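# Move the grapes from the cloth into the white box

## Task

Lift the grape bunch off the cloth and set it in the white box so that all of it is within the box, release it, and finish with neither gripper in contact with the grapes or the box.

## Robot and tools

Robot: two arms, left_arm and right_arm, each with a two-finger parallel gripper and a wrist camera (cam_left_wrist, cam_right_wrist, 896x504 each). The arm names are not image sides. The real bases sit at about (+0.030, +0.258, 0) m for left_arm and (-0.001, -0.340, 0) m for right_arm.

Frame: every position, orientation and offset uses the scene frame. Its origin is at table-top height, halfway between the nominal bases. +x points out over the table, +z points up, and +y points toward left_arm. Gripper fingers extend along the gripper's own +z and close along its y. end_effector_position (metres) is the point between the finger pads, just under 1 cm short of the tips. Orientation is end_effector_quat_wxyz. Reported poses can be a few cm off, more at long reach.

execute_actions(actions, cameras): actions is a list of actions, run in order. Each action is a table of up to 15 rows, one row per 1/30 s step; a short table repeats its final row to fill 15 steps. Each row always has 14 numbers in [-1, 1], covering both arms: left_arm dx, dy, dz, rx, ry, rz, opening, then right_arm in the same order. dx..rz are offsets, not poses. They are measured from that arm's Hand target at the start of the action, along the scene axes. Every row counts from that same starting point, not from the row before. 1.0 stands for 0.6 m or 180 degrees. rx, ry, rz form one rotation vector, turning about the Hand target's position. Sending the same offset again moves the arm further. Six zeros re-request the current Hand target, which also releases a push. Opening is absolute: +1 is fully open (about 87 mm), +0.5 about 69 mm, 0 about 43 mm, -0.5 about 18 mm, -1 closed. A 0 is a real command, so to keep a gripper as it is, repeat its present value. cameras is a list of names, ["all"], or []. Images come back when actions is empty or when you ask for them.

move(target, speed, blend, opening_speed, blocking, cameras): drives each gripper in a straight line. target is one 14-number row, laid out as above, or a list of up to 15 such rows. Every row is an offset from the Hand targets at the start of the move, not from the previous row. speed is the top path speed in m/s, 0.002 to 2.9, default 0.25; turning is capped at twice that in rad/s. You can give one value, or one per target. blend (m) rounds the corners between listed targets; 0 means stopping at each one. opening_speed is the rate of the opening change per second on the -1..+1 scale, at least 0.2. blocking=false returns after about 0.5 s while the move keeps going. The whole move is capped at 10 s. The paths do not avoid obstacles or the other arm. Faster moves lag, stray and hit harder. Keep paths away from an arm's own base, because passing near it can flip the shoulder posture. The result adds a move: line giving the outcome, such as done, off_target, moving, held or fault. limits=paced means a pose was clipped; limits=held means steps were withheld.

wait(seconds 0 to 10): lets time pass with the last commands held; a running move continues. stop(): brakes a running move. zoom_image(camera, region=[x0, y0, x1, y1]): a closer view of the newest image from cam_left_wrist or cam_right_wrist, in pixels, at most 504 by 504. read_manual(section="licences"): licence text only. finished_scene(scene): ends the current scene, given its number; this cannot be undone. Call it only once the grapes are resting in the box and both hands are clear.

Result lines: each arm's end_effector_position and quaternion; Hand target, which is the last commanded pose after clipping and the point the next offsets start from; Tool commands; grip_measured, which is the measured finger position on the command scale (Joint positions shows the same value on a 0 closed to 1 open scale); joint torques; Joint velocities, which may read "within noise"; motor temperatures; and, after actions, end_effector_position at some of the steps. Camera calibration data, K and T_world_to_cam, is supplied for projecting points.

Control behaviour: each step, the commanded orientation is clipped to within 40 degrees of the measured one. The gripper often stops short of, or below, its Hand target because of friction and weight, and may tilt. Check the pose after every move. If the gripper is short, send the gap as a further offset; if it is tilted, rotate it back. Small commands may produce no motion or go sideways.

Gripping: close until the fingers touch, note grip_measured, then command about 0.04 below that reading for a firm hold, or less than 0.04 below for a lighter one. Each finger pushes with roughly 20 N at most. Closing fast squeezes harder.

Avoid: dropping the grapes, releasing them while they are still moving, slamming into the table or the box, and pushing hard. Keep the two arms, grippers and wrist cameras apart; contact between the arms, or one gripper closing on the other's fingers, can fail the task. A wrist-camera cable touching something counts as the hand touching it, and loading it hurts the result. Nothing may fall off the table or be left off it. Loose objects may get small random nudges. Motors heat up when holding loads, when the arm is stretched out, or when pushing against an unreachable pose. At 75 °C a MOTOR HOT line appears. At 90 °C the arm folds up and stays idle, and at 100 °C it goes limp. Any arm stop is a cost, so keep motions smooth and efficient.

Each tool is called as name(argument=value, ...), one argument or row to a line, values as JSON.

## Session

execute_actions(
  actions=[],
)

Scene clock: 0.00 s.
left_arm: end_effector_position=(+0.2341, +0.1516, +0.2723) grip_measured=+1.000 end_effector_quat_wxyz=(+0.682, +0.085, +0.702, -0.189) | right_arm: end_effector_position=(+0.2309, -0.2967, +0.2335) grip_measured=+0.981 end_effector_quat_wxyz=(+0.682, -0.021, +0.727, +0.082)
Joint positions: left_arm=[-0.647 0.269 0.568 -0.299 -0.259 -0.15 1] | right_arm=[0.213 0.242 0.463 -0.277 0.083 0.095 0.991]
Joint velocities: within noise
Joint torques (N m): no reading
Motor temperatures (°C): left_arm=[15 25 29 21 18 16 18] | right_arm=[19 25 22 17 20 18 17]
Heat: left arm: 29 °C; right arm: 25 °C.
Hand target: left_arm +0.2340, +0.1517, +0.2827; +0.690, +0.081, +0.692, -0.194 | right_arm +0.2312, -0.2968, +0.2425; +0.691, -0.020, +0.718, +0.083
Tool commands: left_gripper/opening=+1.0 right_gripper/opening=+1.0
camera_calibration:
cam_left_wrist: T_world_to_cam=[[-0.393639, -0.906892, 0.150321, 0.185512], [-0.732671, 0.210754, -0.647129, 0.340342], [0.555195, -0.364871, -0.747414, 0.273616], [0, 0, 0, 1]] pos_world=[0.170473, 0.196345, 0.396863]
cam_right_wrist: T_world_to_cam=[[0.15859, -0.985468, -0.06085, -0.319601], [-0.797576, -0.0915372, -0.596233, 0.317572], [0.581998, 0.143089, -0.800502, 0.244132], [0, 0, 0, 1]] pos_world=[0.161889, -0.320819, 0.365327]

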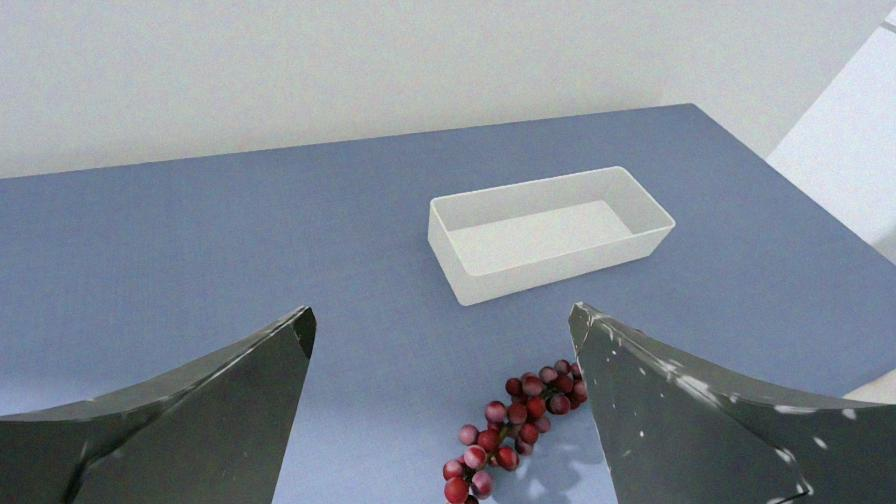

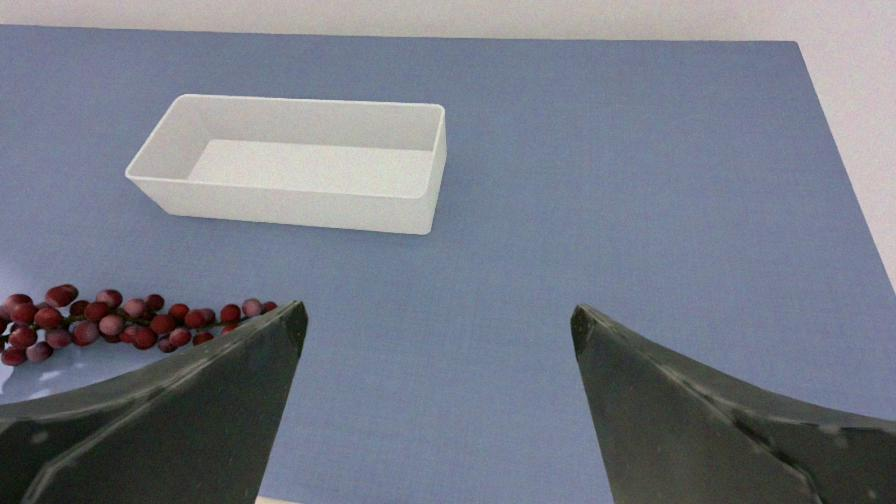

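move(
  target=[0.045,-0.233,-0.205,0.426,0.315,-0.266,1,0,0,0,0,0,0,1],
  cameras=["cam_left_wrist"],
  speed=0.4,
)

Scene clock: 43.77 s.
left_arm: end_effector_position=(+0.2578, +0.0159, +0.1546) grip_measured=+1.000 end_effector_quat_wxyz=(-0.009, +0.607, +0.794, +0.001) | right_arm: end_effector_position=(+0.2309, -0.2967, +0.2335) grip_measured=+0.981 end_effector_quat_wxyz=(+0.682, -0.021, +0.727, +0.082)
Joint positions: left_arm=[-0.865 1.987 1.941 -1.542 0.002 0.438 1] | right_arm=[0.213 0.242 0.463 -0.277 0.083 0.095 0.991]
Joint torques (N m): left_arm=[-0.01 -8.13 9.51 0.4 0.16 0.15] | right_arm=[0.47 2.4 8.61 2.27 0 -0.03]
Motor temperatures (°C): left_arm=[15 25 35 28 18 16 18] | right_arm=[19 25 26 23 20 18 17]
Heat: left arm: 35 °C; right arm: 26 °C.
Hand target: left_arm +0.2611, +0.0119, +0.1598; +0.000, +0.613, +0.790, +0.000 | right_arm +0.2312, -0.2968, +0.2425; +0.691, -0.020, +0.718, +0.083
Off the commanded pose: left_arm 0.007 m, 1 deg | right_arm 0.009 m, 1 deg.
move: done
camera_calibration:
cam_left_wrist: T_world_to_cam=[[-0.964326, -0.263296, 0.0273874, 0.245395], [-0.14832, 0.623103, 0.767948, -0.0658895], [-0.219263, 0.73649, -0.639927, 0.288503], [0, 0, 0, 1]] pos_world=[0.290126, -0.106812, 0.2285]
Images, in order (width x height): cam_left_wrist 896x504.

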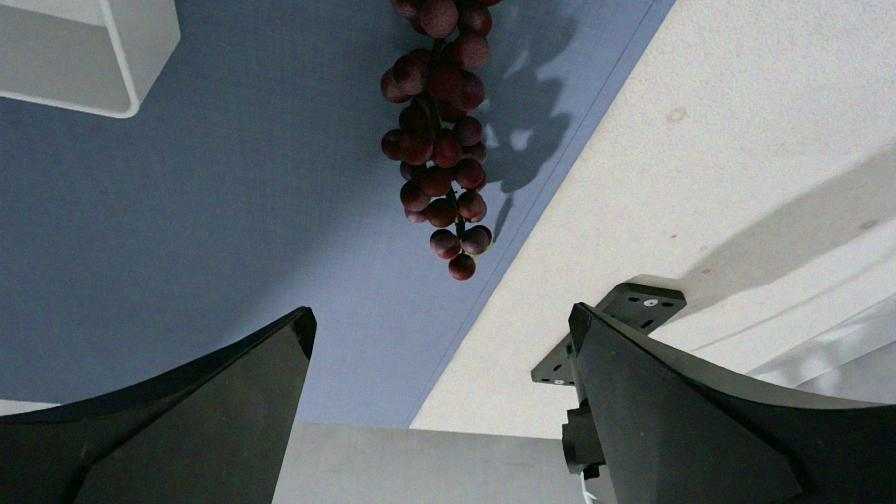

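move(
  target=[-0.0035,0.002,-0.13,0,0,0,1,0,0,0,0,0,0,1],
  cameras=["cam_left_wrist"],
  speed=0.2,
)

Scene clock: 65.23 s.
left_arm: end_effector_position=(+0.2569, +0.0170, +0.0770) grip_measured=+1.000 end_effector_quat_wxyz=(-0.017, +0.607, +0.794, +0.003) | right_arm: end_effector_position=(+0.2309, -0.2967, +0.2335) grip_measured=+0.981 end_effector_quat_wxyz=(+0.682, -0.021, +0.727, +0.082)
Joint positions: left_arm=[-0.865 1.987 1.629 -1.247 0.002 0.438 1] | right_arm=[0.213 0.242 0.463 -0.277 0.083 0.095 0.991]
Joint torques (N m): left_arm=[-0.18 -10.4 6.01 0.67 0.16 0.12] | right_arm=[0.43 2.39 8.55 2.29 0 -0.03]
Heat: left arm: 36 °C; right arm: 27 °C.
Hand target: left_arm +0.2590, +0.0131, +0.0818; +0.000, +0.613, +0.790, +0.000 | right_arm +0.2312, -0.2968, +0.2425; +0.691, -0.020, +0.718, +0.083
Off the commanded pose: left_arm 0.006 m, 2 deg | right_arm 0.009 m, 1 deg.
move: done
camera_calibration:
cam_left_wrist: T_world_to_cam=[[-0.963967, -0.263732, 0.0348299, 0.246242], [-0.139551, 0.612796, 0.777822, -0.00995725], [-0.22648, 0.744934, -0.627519, 0.23861], [0, 0, 0, 1]] pos_world=[0.29002, -0.106705, 0.148901]
Images, in order (width x height): cam_left_wrist 896x504.

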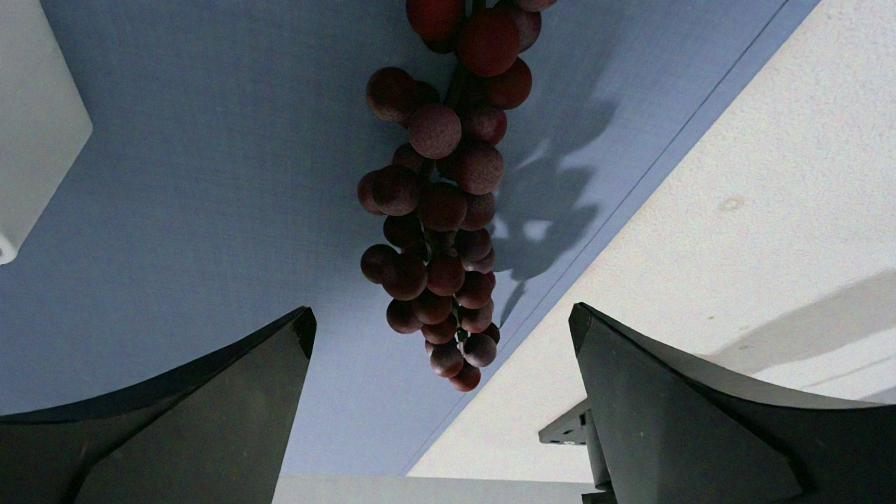

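move(
  target=[
    [0.01,-0.018,0,0,0,0,1,0,0,0,0,0,0,1],
    [0.01,-0.018,-0.085,0,0,0,1,0,0,0,0,0,0,1],
  ],
  cameras=["cam_left_wrist"],
  speed=0.13,
)

Scene clock: 75.33 s.
left_arm: end_effector_position=(+0.2629, +0.0070, +0.0329) grip_measured=+1.000 end_effector_quat_wxyz=(-0.008, +0.609, +0.793, +0.001) | right_arm: end_effector_position=(+0.2309, -0.2967, +0.2335) grip_measured=+0.981 end_effector_quat_wxyz=(+0.682, -0.021, +0.727, +0.082)
Joint positions: left_arm=[-0.87 2.045 1.538 -1.08 0.002 0.438 1] | right_arm=[0.213 0.242 0.463 -0.277 0.083 0.095 0.991]
Joint torques (N m): left_arm=[-0.23 -8.65 6.42 0.7 0.16 0.05] | right_arm=[0.43 2.4 8.66 2.27 0 -0.03]
Motor temperatures (°C): left_arm=[15 30 35 23 18 16 18] | right_arm=[19 25 27 25 20 18 17]
Heat: left arm: 35 °C; right arm: 27 °C.
Hand target: left_arm +0.2650, +0.0024, +0.0307; +0.000, +0.613, +0.790, +0.000 | right_arm +0.2312, -0.2968, +0.2425; +0.691, -0.020, +0.718, +0.083
Off the commanded pose: left_arm 0.006 m, 1 deg | right_arm 0.009 m, 1 deg.
move: done
camera_calibration:
cam_left_wrist: T_world_to_cam=[[-0.965768, -0.258046, 0.02655, 0.251647], [-0.145911, 0.624994, 0.766871, 0.0332233], [-0.214481, 0.736746, -0.641251, 0.217011], [0, 0, 0, 1]] pos_world=[0.294425, -0.11571, 0.107]
Images, in order (width x height): cam_left_wrist 896x504.

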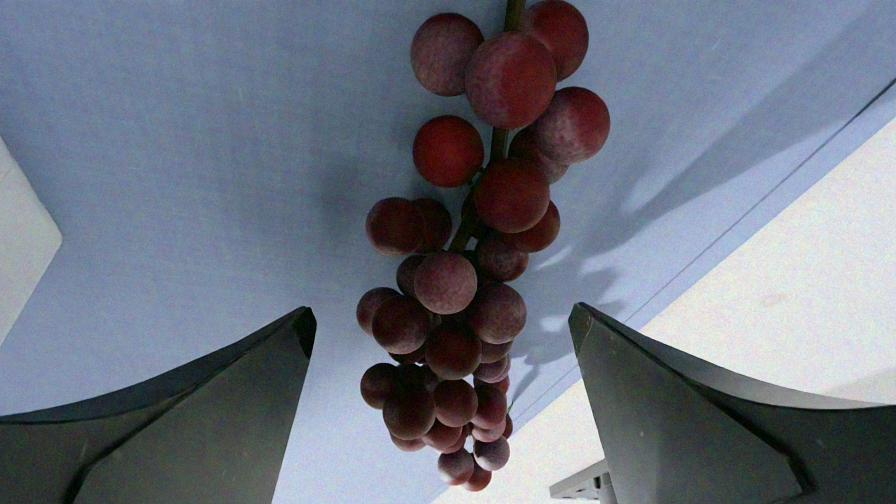

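Well centred. Close lightly.

move(
  target=[0,0,0,0,0,0,-0.3,0,0,0,0,0,0,1],
  cameras=["cam_left_wrist"],
  opening_speed=0.6,
)

Scene clock: 81.43 s.
left_arm: end_effector_position=(+0.2632, +0.0067, +0.0329) grip_measured=+0.082 end_effector_quat_wxyz=(-0.007, +0.609, +0.793, +0.000) | right_arm: end_effector_position=(+0.2309, -0.2967, +0.2335) grip_measured=+0.981 end_effector_quat_wxyz=(+0.682, -0.021, +0.727, +0.082)
Joint positions: left_arm=[-0.87 2.045 1.538 -1.078 0.002 0.438 0.541] | right_arm=[0.213 0.242 0.463 -0.277 0.083 0.095 0.991]
Joint torques (N m): left_arm=[-0.23 -8.65 6.42 0.72 0.16 0.05] | right_arm=[0.39 2.45 8.53 2.29 0 -0.02]
Heat: left arm: 35 °C; right arm: 27 °C.
Hand target: left_arm +0.2650, +0.0024, +0.0307; +0.000, +0.613, +0.790, +0.000 | right_arm +0.2312, -0.2968, +0.2425; +0.691, -0.020, +0.718, +0.083
Off the commanded pose: left_arm 0.005 m, 1 deg | right_arm 0.009 m, 1 deg.
move: done
camera_calibration:
cam_left_wrist: T_world_to_cam=[[-0.965778, -0.258073, 0.0258943, 0.251856], [-0.146719, 0.625917, 0.765964, 0.0337435], [-0.213883, 0.735952, -0.642361, 0.217117], [0, 0, 0, 1]] pos_world=[0.294625, -0.115911, 0.107099]
Images, in order (width x height): cam_left_wrist 896x504.

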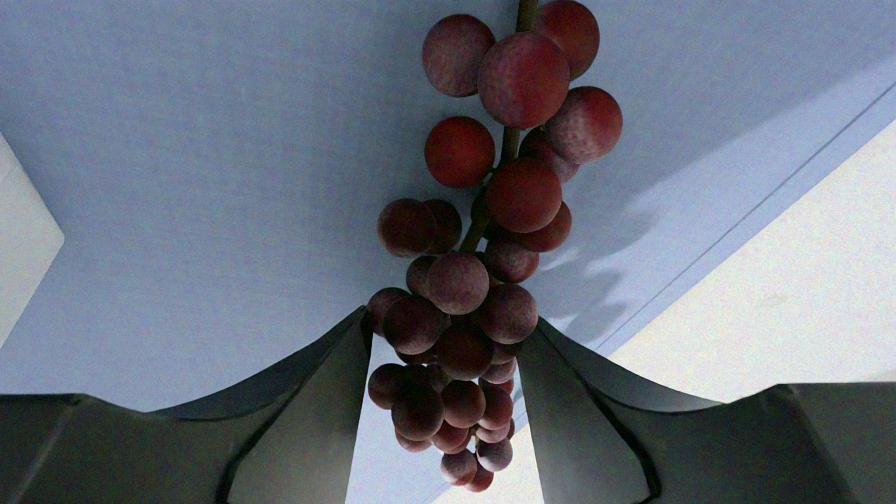

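move(
  target=[0,0,0.33,0,0,0,-0.3,0,0,0,0,0,0,1],
  cameras=["all"],
  speed=0.12,
)

Scene clock: 88.43 s.
left_arm: end_effector_position=(+0.2648, +0.0020, +0.2106) grip_measured=+0.082 end_effector_quat_wxyz=(+0.082, +0.610, +0.788, -0.018) | right_arm: end_effector_position=(+0.2309, -0.2967, +0.2335) grip_measured=+0.981 end_effector_quat_wxyz=(+0.682, -0.021, +0.727, +0.082)
Joint positions: left_arm=[-0.876 1.927 2.103 -1.58 0 0.438 0.541] | right_arm=[0.213 0.242 0.463 -0.277 0.083 0.095 0.991]
Joint torques (N m): left_arm=[-0.21 -10.74 8.77 0.83 0.07 0.05] | right_arm=[0.44 2.39 8.59 2.27 -0.01 -0.02]
Heat: left arm: 35 °C; right arm: 28 °C.
Hand target: left_arm +0.2650, +0.0024, +0.2288; +0.000, +0.613, +0.790, +0.000 | right_arm +0.2312, -0.2968, +0.2425; +0.691, -0.020, +0.718, +0.083
Off the commanded pose: left_arm 0.018 m, 10 deg | right_arm 0.009 m, 1 deg.
joint sent to its limit (left arm) — joint 4 (wrist pitch), lower limit. The joint targets are off in orientation, not in position.
move: off_target (left_arm)
camera_calibration:
cam_left_wrist: T_world_to_cam=[[-0.96578, -0.253826, -0.053298, 0.264286], [-0.226422, 0.724903, 0.650575, -0.0540233], [-0.126497, 0.640381, -0.757569, 0.336553], [0, 0, 0, 1]] pos_world=[0.285583, -0.109278, 0.304194]
cam_right_wrist: T_world_to_cam=[[0.15859, -0.985468, -0.06085, -0.319601], [-0.797576, -0.0915372, -0.596233, 0.317572], [0.581998, 0.143089, -0.800502, 0.244132], [0, 0, 0, 1]] pos_world=[0.161889, -0.320819, 0.365327]

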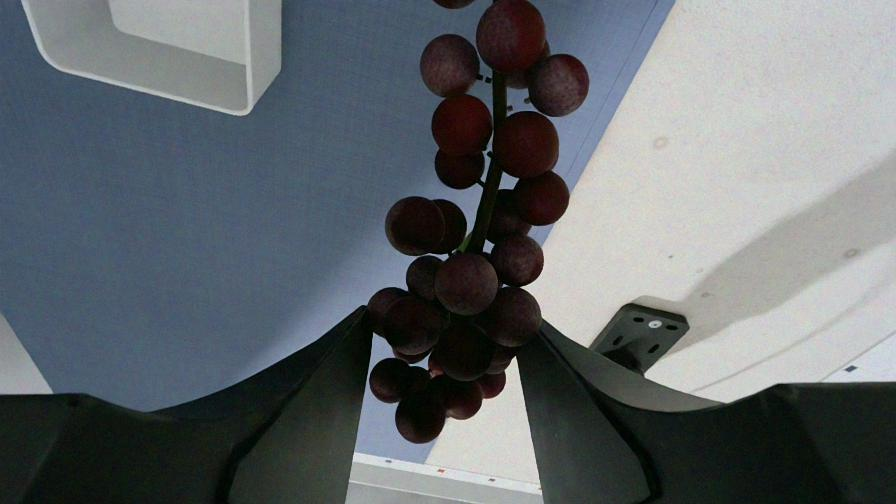

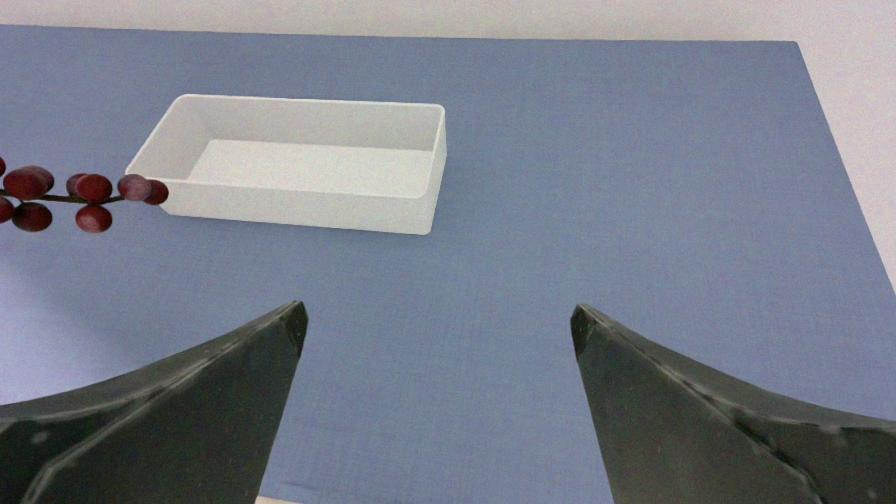

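move(
  target=[0.312,-0.197,0.027,0,0,-0.085,-0.3,-0.05,-0.13,0,0,0,0,1],
  cameras=["all"],
  speed=0.13,
)

Scene clock: 121.27 s.
left_arm: end_effector_position=(+0.4421, -0.1098, +0.2335) grip_measured=+0.083 end_effector_quat_wxyz=(+0.331, +0.700, +0.632, +0.023) | right_arm: end_effector_position=(+0.2008, -0.3747, +0.2297) grip_measured=+0.981 end_effector_quat_wxyz=(+0.684, +0.001, +0.724, +0.095)
Joint positions: left_arm=[-0.789 2.414 2.835 -1.316 -0.016 0.886 0.541] | right_arm=[-1.134 0.289 0.463 -0.323 -1.249 -0.002 0.991]
Joint torques (N m): left_arm=[0.29 -10.48 9.32 2.16 0.08 0.1] | right_arm=[-0.12 3.37 10.06 1.93 -0.26 -0.11]
Motor temperatures (°C): left_arm=[15 41 36 23 18 16 19] | right_arm=[19 24 28 28 20 18 17]
Heat: left arm: 41 °C; right arm: 28 °C.
Hand target: left_arm +0.4522, -0.1158, +0.2450; +0.000, +0.713, +0.701, +0.000 | right_arm +0.2012, -0.3747, +0.2426; +0.691, -0.020, +0.718, +0.083
Off the commanded pose: left_arm 0.016 m, 39 deg | right_arm 0.013 m, 3 deg.
elbow stopped short (left arm): the move would have taken joint 3 (elbow) straighter than the controller allows.
move: off_target (left_arm, right_arm)
camera_calibration:
cam_left_wrist: T_world_to_cam=[[-0.878004, -0.0116857, -0.478512, 0.495428], [-0.200668, 0.916594, 0.345814, 0.133073], [0.43456, 0.399648, -0.807118, 0.184937], [0, 0, 0, 1]] pos_world=[0.381325, -0.190094, 0.340316]
cam_right_wrist: T_world_to_cam=[[0.146168, -0.983154, -0.109744, -0.377329], [-0.797081, -0.0513407, -0.601686, 0.30042], [0.585915, 0.175422, -0.791158, 0.278965], [0, 0, 0, 1]] pos_world=[0.131163, -0.404485, 0.360054]

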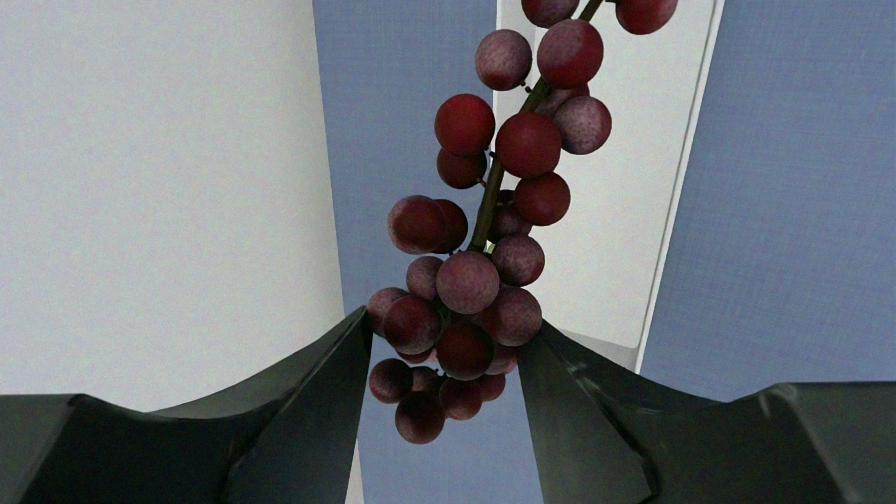

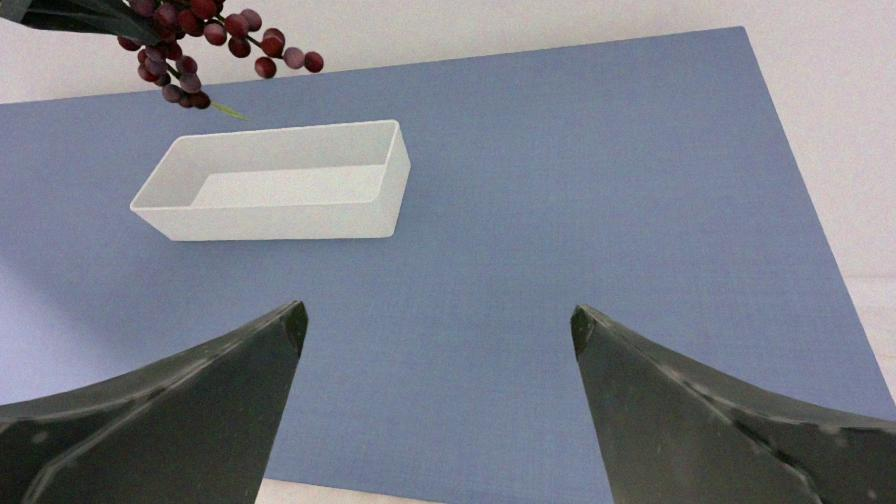

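move(
  target=[-0.012,0.16,-0.03,0,0,0,-0.3,0,0,0,0,0,0,1],
  cameras=["all"],
  speed=0.12,
)

Scene clock: 142.80 s.
left_arm: end_effector_position=(+0.4409, -0.0220, +0.2074) grip_measured=+0.083 end_effector_quat_wxyz=(+0.204, +0.717, +0.665, +0.041) | right_arm: end_effector_position=(+0.2008, -0.3747, +0.2298) grip_measured=+0.981 end_effector_quat_wxyz=(+0.684, +0.000, +0.723, +0.095)
Joint positions: left_arm=[-0.672 2.414 2.835 -1.573 -0.019 0.976 0.541] | right_arm=[-1.134 0.289 0.463 -0.323 -1.249 -0.002 0.991]
Joint torques (N m): left_arm=[0.54 -12.52 8.96 1.35 0.08 0.12] | right_arm=[-0.12 3.41 10.06 1.92 -0.31 -0.12]
Heat: left arm: 41 °C; right arm: 29 °C.
Hand target: left_arm +0.4450, -0.0198, +0.2270; +0.000, +0.713, +0.701, +0.000 | right_arm +0.2012, -0.3747, +0.2425; +0.691, -0.020, +0.718, +0.083
Off the commanded pose: left_arm 0.020 m, 24 deg | right_arm 0.013 m, 3 deg.
elbow stopped short (left arm): the move would have taken joint 3 (elbow) straighter than the controller allows.
move: off_target (left_arm, right_arm)
camera_calibration:
cam_left_wrist: T_world_to_cam=[[-0.943146, 0.0353996, -0.330487, 0.48192], [-0.165062, 0.813152, 0.558156, -0.000596703], [0.288495, 0.580974, -0.761078, 0.188145], [0, 0, 0, 1]] pos_world=[0.400144, -0.125882, 0.302795]
cam_right_wrist: T_world_to_cam=[[0.14659, -0.98317, -0.109034, -0.377521], [-0.796846, -0.0520544, -0.601936, 0.300175], [0.586129, 0.175121, -0.791066, 0.278902], [0, 0, 0, 1]] pos_world=[0.131062, -0.404383, 0.360154]

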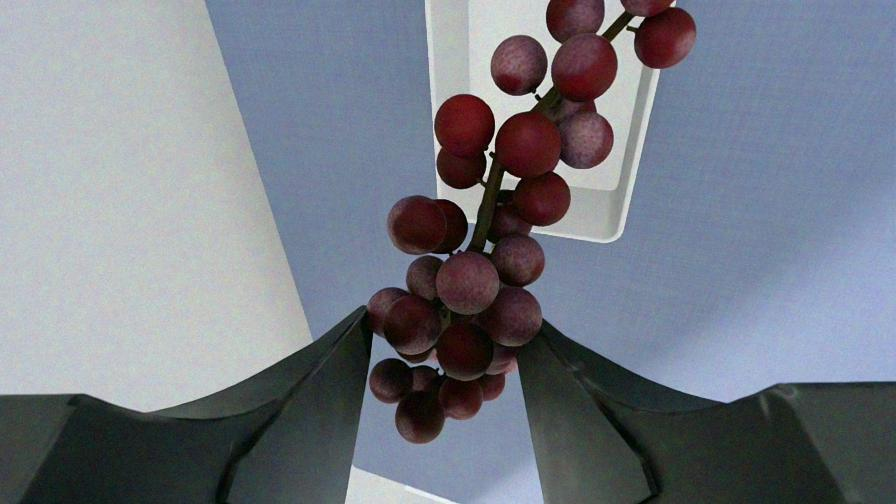

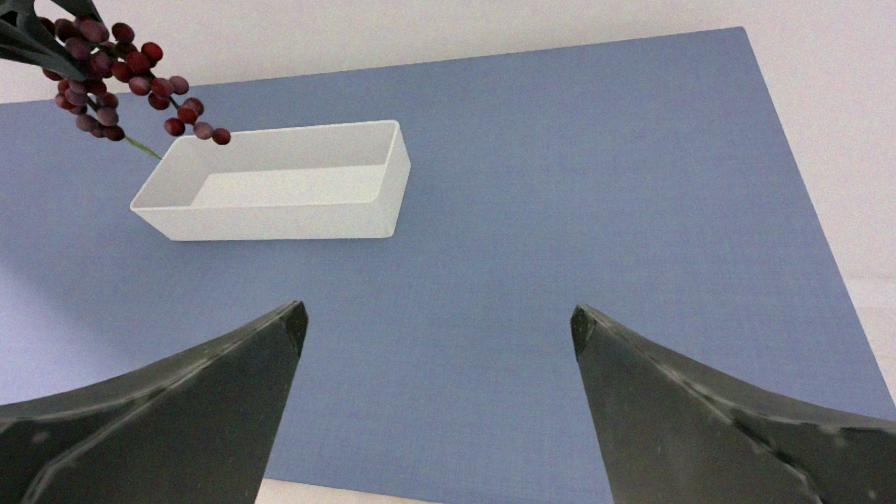

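move(
  target=[0.01,-0.06,-0.03,0,0,0.14,-0.3,0,0,0,0,0,0,1],
  cameras=["all"],
  speed=0.12,
)

Scene clock: 169.50 s.
left_arm: end_effector_position=(+0.4436, -0.0464, +0.2018) grip_measured=+0.083 end_effector_quat_wxyz=(+0.254, +0.553, +0.793, +0.004) | right_arm: end_effector_position=(+0.2008, -0.3747, +0.2298) grip_measured=+0.981 end_effector_quat_wxyz=(+0.684, +0.000, +0.723, +0.095)
Joint positions: left_arm=[-0.69 2.434 2.835 -1.461 -0.048 0.538 0.541] | right_arm=[-1.134 0.289 0.463 -0.323 -1.249 -0.002 0.991]
Joint torques (N m): left_arm=[0.24 -10.44 9.2 1.89 0.3 -0.15] | right_arm=[-0.17 3.4 10.04 1.91 -0.3 -0.14]
Motor temperatures (°C): left_arm=[15 46 40 25 18 16 19] | right_arm=[19 24 30 28 20 18 17]
Heat: left arm: 46 °C; right arm: 30 °C.
Hand target: left_arm +0.4510, -0.0559, +0.2090; +0.000, +0.543, +0.840, +0.000 | right_arm +0.2012, -0.3747, +0.2425; +0.691, -0.020, +0.718, +0.083
Off the commanded pose: left_arm 0.014 m, 30 deg | right_arm 0.013 m, 3 deg.
elbow stopped short (left arm): the move would have taken joint 3 (elbow) straighter than the controller allows.
move: off_target (left_arm, right_arm)
camera_calibration:
cam_left_wrist: T_world_to_cam=[[-0.883075, -0.38326, -0.270721, 0.425433], [-0.46567, 0.786759, 0.40517, 0.185823], [0.057707, 0.483862, -0.87324, 0.31778], [0, 0, 0, 1]] pos_world=[0.443884, -0.136907, 0.317382]
cam_right_wrist: T_world_to_cam=[[0.14659, -0.98317, -0.109034, -0.377521], [-0.796846, -0.0520544, -0.601936, 0.300175], [0.586129, 0.175121, -0.791066, 0.278902], [0, 0, 0, 1]] pos_world=[0.131062, -0.404383, 0.360154]

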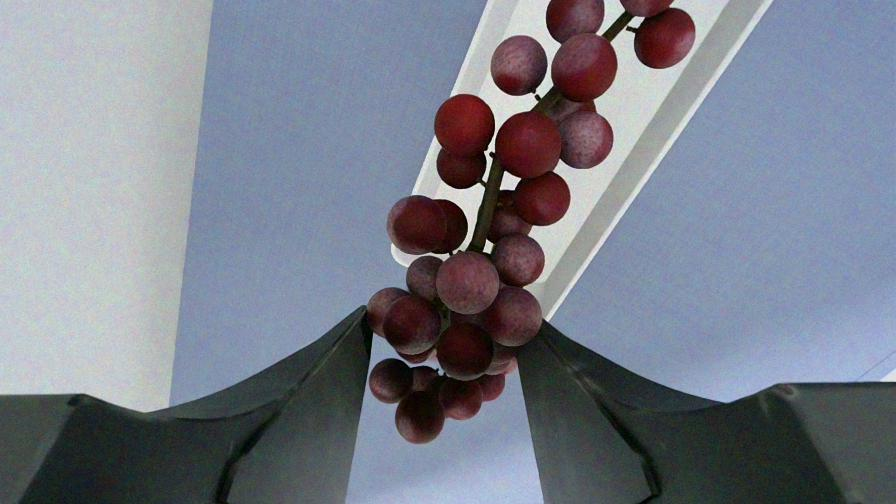

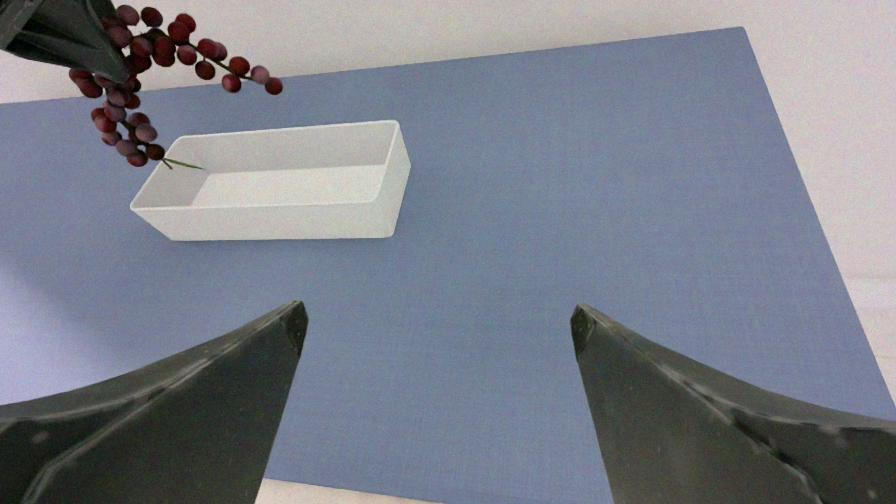

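move(
  target=[
    [0.0,-0.06,0.0,0,0,0,-0.3,0,0,0,0,0,0,1],
    [-0.005,-0.06,-0.09,0,0,0,-0.3,0,0,0,0,0,0,1],
  ],
  cameras=["all"],
  speed=0.1,
)

Scene clock: 190.63 s.
left_arm: end_effector_position=(+0.4470, -0.0841, +0.1501) grip_measured=+0.083 end_effector_quat_wxyz=(+0.238, +0.548, +0.802, -0.014) | right_arm: end_effector_position=(+0.2008, -0.3747, +0.2298) grip_measured=+0.981 end_effector_quat_wxyz=(+0.684, +0.000, +0.723, +0.095)
Joint positions: left_arm=[-0.731 2.549 2.835 -1.377 -0.035 0.474 0.541] | right_arm=[-1.134 0.289 0.463 -0.323 -1.249 -0.002 0.991]
Joint torques (N m): left_arm=[-0.12 -11.28 9.54 1.52 0.29 -0.14] | right_arm=[-0.13 3.44 10.04 1.94 -0.3 -0.1]
Motor temperatures (°C): left_arm=[15 51 41 25 18 16 19] | right_arm=[19 24 31 28 20 18 17]
Heat: left arm: 51 °C; right arm: 31 °C.
Hand target: left_arm +0.4480, -0.0918, +0.1550; +0.000, +0.543, +0.840, +0.000 | right_arm +0.2012, -0.3747, +0.2425; +0.691, -0.020, +0.718, +0.083
Off the commanded pose: left_arm 0.009 m, 28 deg | right_arm 0.013 m, 3 deg.
elbow stopped short (left arm): the move would have taken joint 3 (elbow) straighter than the controller allows.
move: off_target (left_arm, right_arm)
camera_calibration:
cam_left_wrist: T_world_to_cam=[[-0.891341, -0.39516, -0.222171, 0.395342], [-0.453214, 0.788037, 0.416646, 0.230876], [0.0104372, 0.472065, -0.881502, 0.312036], [0, 0, 0, 1]] pos_world=[0.453764, -0.173017, 0.2667]
cam_right_wrist: T_world_to_cam=[[0.14659, -0.98317, -0.109034, -0.377521], [-0.796846, -0.0520544, -0.601936, 0.300175], [0.586129, 0.175121, -0.791066, 0.278902], [0, 0, 0, 1]] pos_world=[0.131062, -0.404383, 0.360154]

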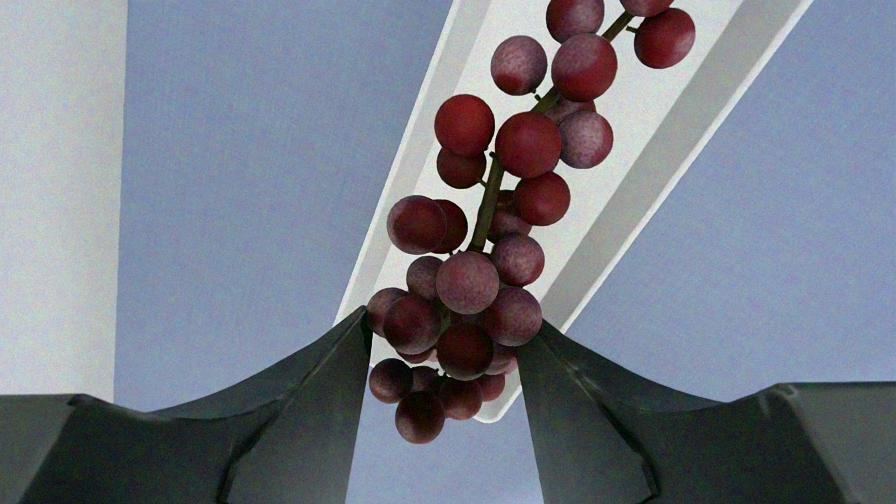

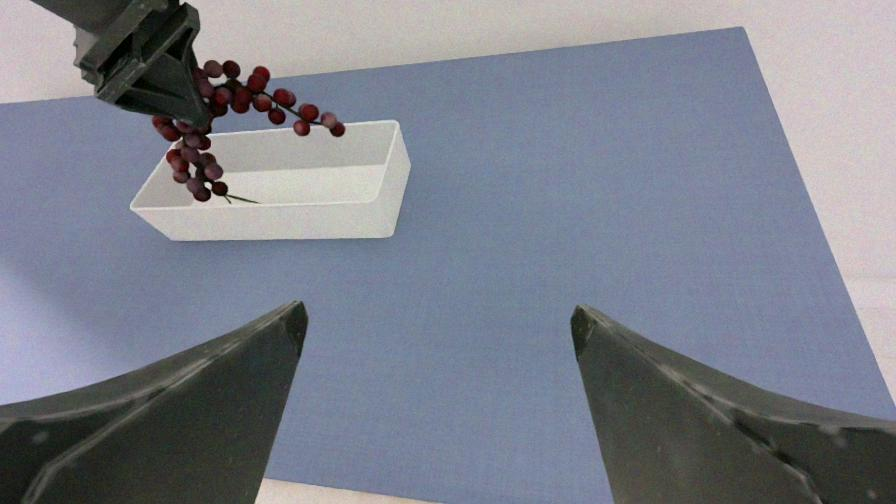

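move(
  target=[
    [0.0,0.075,0.0,0,0,0,-0.3,0,0,0,0,0,0,1],
    [-0.0,0.075,-0.06,0,0,0,-0.3,0,0,0,0,0,0,1],
    [0,0.035,-0.1,0,0,0,-0.3,0,0,0,0,0,0,1],
  ],
  cameras=["all"],
  speed=0.1,
  blend=0.01,
)

Scene clock: 205.07 s.
left_arm: end_effector_position=(+0.4416, -0.0617, +0.0915) grip_measured=+0.082 end_effector_quat_wxyz=(+0.148, +0.554, +0.819, -0.005) | right_arm: end_effector_position=(+0.2008, -0.3747, +0.2298) grip_measured=+0.981 end_effector_quat_wxyz=(+0.684, +0.000, +0.723, +0.095)
Joint positions: left_arm=[-0.703 2.655 2.839 -1.458 -0.023 0.487 0.541] | right_arm=[-1.134 0.289 0.463 -0.323 -1.249 -0.002 0.991]
Joint torques (N m): left_arm=[0.17 -11.71 9.22 1.41 0.28 -0.13] | right_arm=[-0.14 3.41 10.04 1.93 -0.3 -0.11]
Heat: left arm: 50 °C; right arm: 31 °C.
Hand target: left_arm +0.4480, -0.0708, +0.0951; +0.000, +0.543, +0.840, +0.000 | right_arm +0.2012, -0.3747, +0.2425; +0.691, -0.020, +0.718, +0.083
Off the commanded pose: left_arm 0.012 m, 17 deg | right_arm 0.013 m, 3 deg.
elbow stopped short (left arm): the move would have taken joint 3 (elbow) straighter than the controller allows.
move: off_target (left_arm, right_arm)
camera_calibration:
cam_left_wrist: T_world_to_cam=[[-0.912884, -0.384064, -0.138342, 0.388837], [-0.391162, 0.726037, 0.565564, 0.190243], [-0.116771, 0.570409, -0.813018, 0.305877], [0, 0, 0, 1]] pos_world=[0.465096, -0.16326, 0.194882]
cam_right_wrist: T_world_to_cam=[[0.14659, -0.98317, -0.109034, -0.377521], [-0.796846, -0.0520544, -0.601936, 0.300175], [0.586129, 0.175121, -0.791066, 0.278902], [0, 0, 0, 1]] pos_world=[0.131062, -0.404383, 0.360154]

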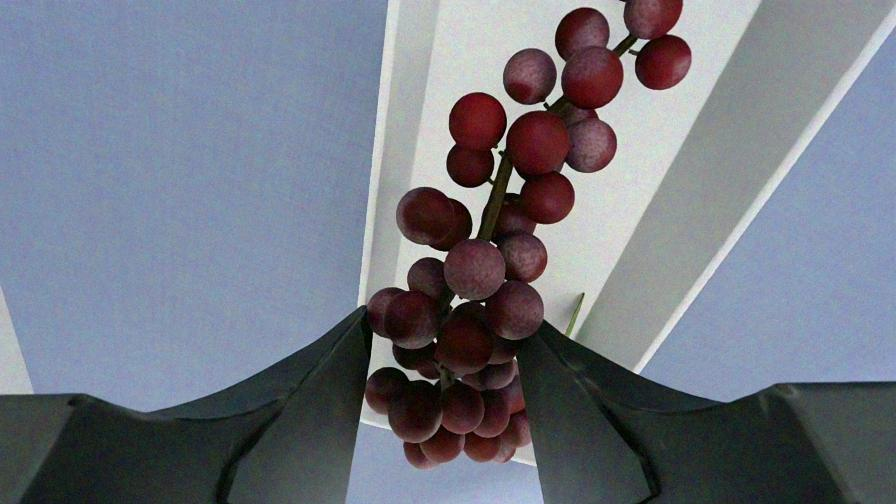

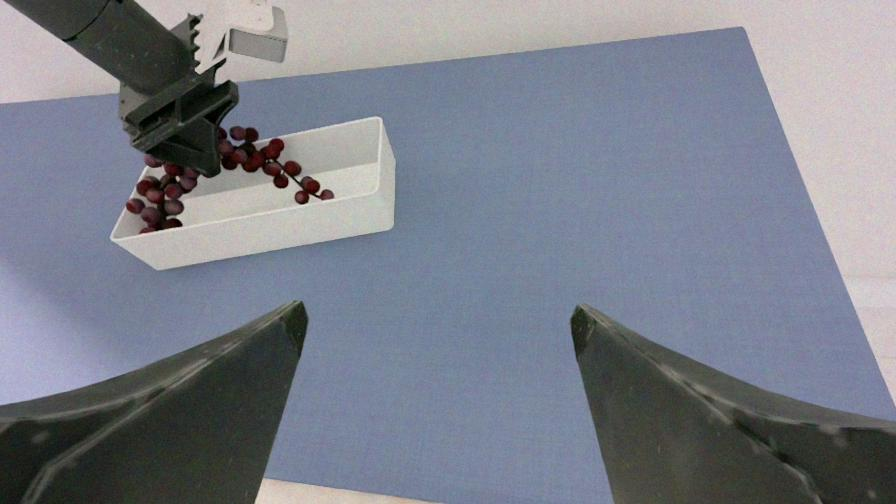

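move(
  target=[
    [0.0,-0.05,-0.04,0,0,0,-0.3,0,0,0,0,0,0,1],
    [0.005,-0.075,-0.085,0,0,0,-0.3,0,0,0,0,0,0,1],
  ],
  cameras=["all"],
  speed=0.08,
  blend=0.01,
)

Scene clock: 218.63 s.
left_arm: end_effector_position=(+0.4461, -0.1034, +0.0389) grip_measured=+0.082 end_effector_quat_wxyz=(+0.164, +0.550, +0.819, -0.015) | right_arm: end_effector_position=(+0.2008, -0.3747, +0.2298) grip_measured=+0.981 end_effector_quat_wxyz=(+0.684, +0.000, +0.723, +0.095)
Joint positions: left_arm=[-0.751 2.768 2.839 -1.311 -0.022 0.433 0.541] | right_arm=[-1.134 0.289 0.463 -0.323 -1.249 -0.002 0.991]
Joint torques (N m): left_arm=[-0.24 -12.51 9.52 1.52 0.3 -0.14] | right_arm=[-0.06 3.26 10.03 1.93 -0.29 -0.11]
Heat: left arm: 50 °C; right arm: 31 °C.
Hand target: left_arm +0.4510, -0.1158, +0.0439; +0.000, +0.543, +0.840, +0.000 | right_arm +0.2012, -0.3747, +0.2425; +0.691, -0.020, +0.718, +0.083
Off the commanded pose: left_arm 0.014 m, 19 deg | right_arm 0.013 m, 3 deg.
elbow stopped short (left arm): the move would have taken joint 3 (elbow) straighter than the controller allows.
move: off_target (left_arm, right_arm)
camera_calibration:
cam_left_wrist: T_world_to_cam=[[-0.90982, -0.391404, -0.13795, 0.367589], [-0.401253, 0.744798, 0.533171, 0.25984], [-0.105941, 0.540443, -0.834685, 0.280375], [0, 0, 0, 1]] pos_world=[0.468405, -0.201179, 0.146194]
cam_right_wrist: T_world_to_cam=[[0.14659, -0.98317, -0.109034, -0.377521], [-0.796846, -0.0520544, -0.601936, 0.300175], [0.586129, 0.175121, -0.791066, 0.278902], [0, 0, 0, 1]] pos_world=[0.131062, -0.404383, 0.360154]

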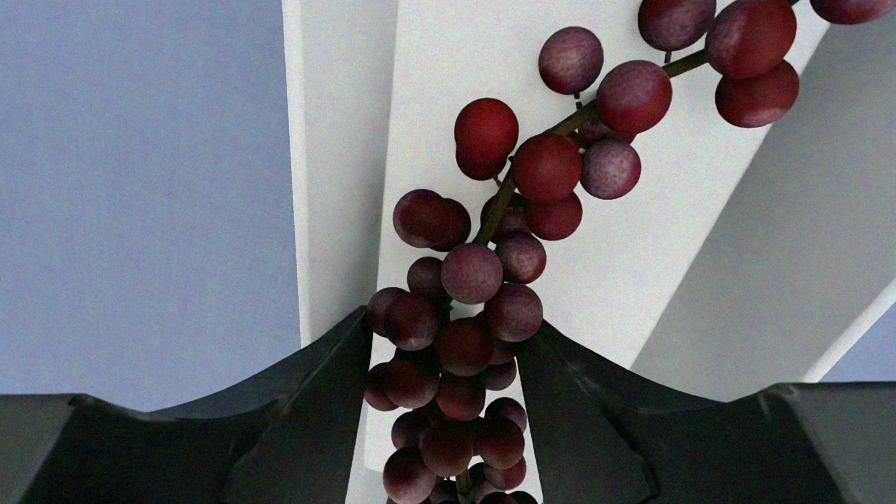

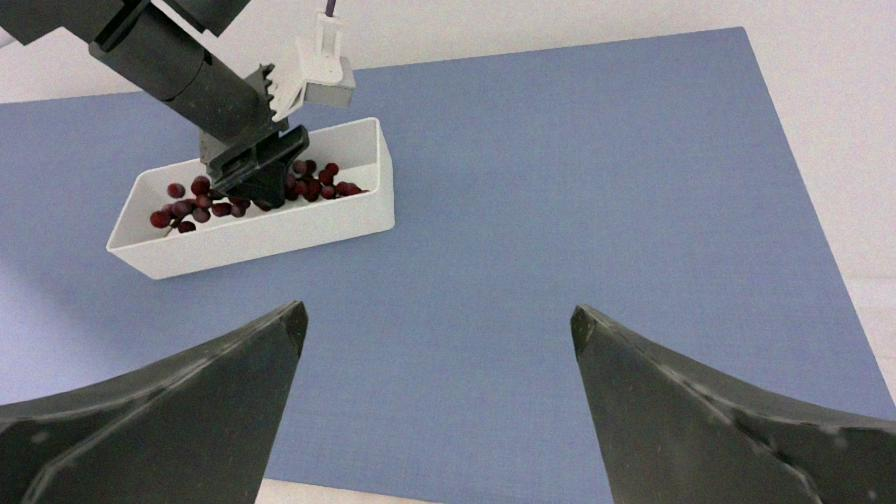

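Laid out nicely, all inside. Release.

move(
  target=[0,0,-0.0,0,0,0,0.4,0,0,0,0,0,0,1],
  cameras=["cam_left_wrist"],
  opening_speed=0.6,
)

move(
  target=[0,0,0.17,0,0,0,0.4,0,0,0,0,0,0,1],
  cameras=["all"],
  speed=0.12,
)

Scene clock: 226.07 s.
left_arm: end_effector_position=(+0.4449, -0.1051, +0.0388) grip_measured=+0.400 end_effector_quat_wxyz=(+0.164, +0.550, +0.819, -0.018) | right_arm: end_effector_position=(+0.2008, -0.3747, +0.2298) grip_measured=+0.981 end_effector_quat_wxyz=(+0.684, +0.000, +0.723, +0.095)
Joint positions: left_arm=[-0.753 2.768 2.839 -1.31 -0.017 0.43 0.7] | right_arm=[-1.134 0.289 0.463 -0.323 -1.249 -0.002 0.991]
Joint torques (N m): left_arm=[-0.06 -12.49 9.52 1.51 0.27 -0.12] | right_arm=[-0.2 3.41 9.98 1.92 -0.29 -0.11]
Heat: left arm: 52 °C; right arm: 31 °C.
Hand target: left_arm +0.4509, -0.1159, +0.0439; +0.000, +0.543, +0.840, +0.000 | right_arm +0.2012, -0.3747, +0.2425; +0.691, -0.020, +0.718, +0.083
Off the commanded pose: left_arm 0.013 m, 19 deg | right_arm 0.013 m, 3 deg.
elbow stopped short (left arm): the move would have taken joint 3 (elbow) straighter than the controller allows.
move: off_target (left_arm, right_arm)
camera_calibration:
cam_left_wrist: T_world_to_cam=[[-0.910688, -0.391116, -0.132945, 0.366019], [-0.39866, 0.747779, 0.530939, 0.259815], [-0.108245, 0.53652, -0.836916, 0.281728], [0, 0, 0, 1]] pos_world=[0.467403, -0.202282, 0.146498]
Images, in order (width x height): cam_left_wrist 896x504.

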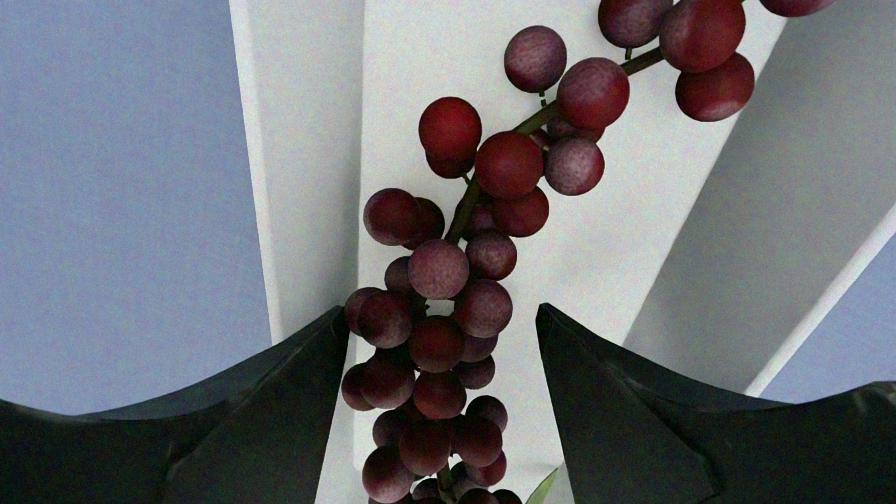

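Scene clock: 228.03 s.
left_arm: end_effector_position=(+0.4475, -0.1076, +0.0971) grip_measured=+0.400 end_effector_quat_wxyz=(+0.214, +0.544, +0.811, -0.027) | right_arm: end_effector_position=(+0.2008, -0.3747, +0.2298) grip_measured=+0.981 end_effector_quat_wxyz=(+0.684, +0.000, +0.723, +0.095)
Joint positions: left_arm=[-0.753 2.658 2.839 -1.316 -0.017 0.43 0.7] | right_arm=[-1.134 0.289 0.463 -0.323 -1.249 -0.002 0.991]
Joint torques (N m): left_arm=[-0.2 -18.37 9.46 1.48 0.22 0] | right_arm=[-0.13 3.43 10.09 1.94 -0.3 -0.12]
Heat: left arm: 54 °C; right arm: 31 °C.
Hand target: left_arm +0.4509, -0.1160, +0.1459; +0.000, +0.543, +0.840, +0.000 | right_arm +0.2012, -0.3747, +0.2425; +0.691, -0.020, +0.718, +0.083
Off the commanded pose: left_arm 0.050 m, 25 deg | right_arm 0.013 m, 3 deg.
elbow stopped short (left arm): the move would have taken joint 3 (elbow) straighter than the controller allows.
move: off_target (left_arm, right_arm)
camera_calibration:
cam_left_wrist: T_world_to_cam=[[-0.899114, -0.401987, -0.173204, 0.37272], [-0.435583, 0.782714, 0.444551, 0.260485], [-0.0431342, 0.475147, -0.878849, 0.300455], [0, 0, 0, 1]] pos_world=[0.46154, -0.196817, 0.212812]
cam_right_wrist: T_world_to_cam=[[0.14659, -0.98317, -0.109034, -0.377521], [-0.796846, -0.0520544, -0.601936, 0.300175], [0.586129, 0.175121, -0.791066, 0.278902], [0, 0, 0, 1]] pos_world=[0.131062, -0.404383, 0.360154]

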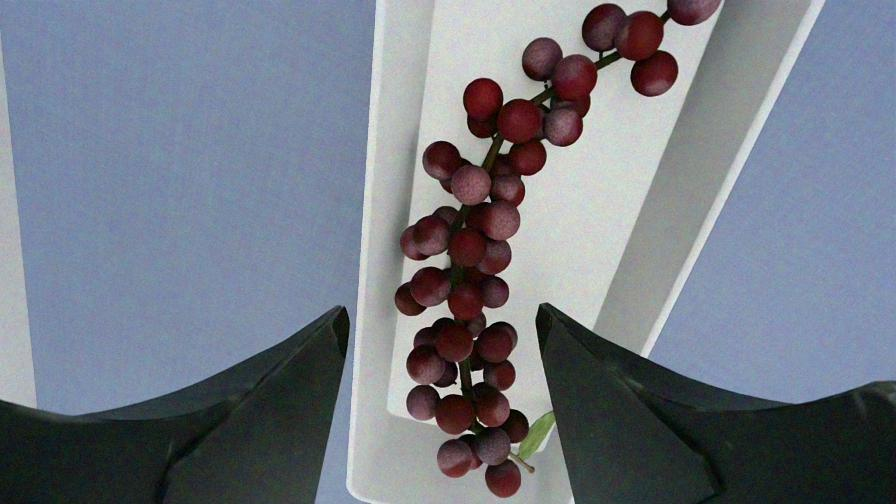

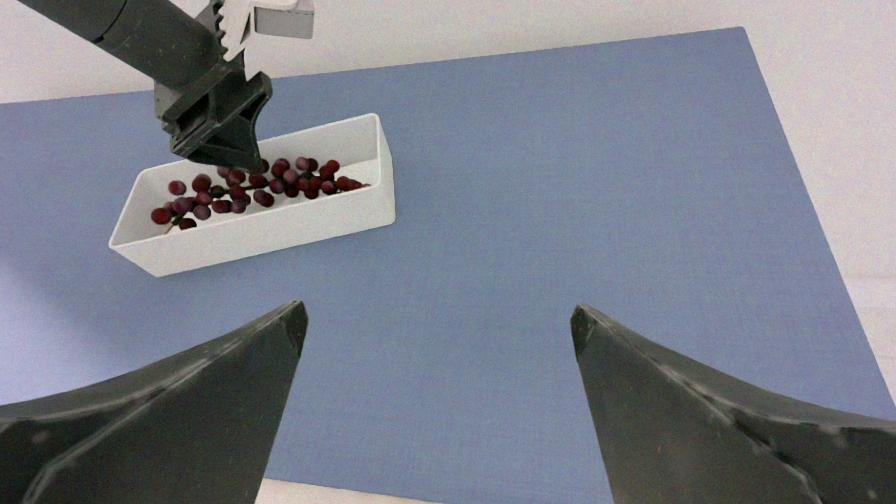

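finished_scene(
  scene=3,
)

The scene is finished: the task was done.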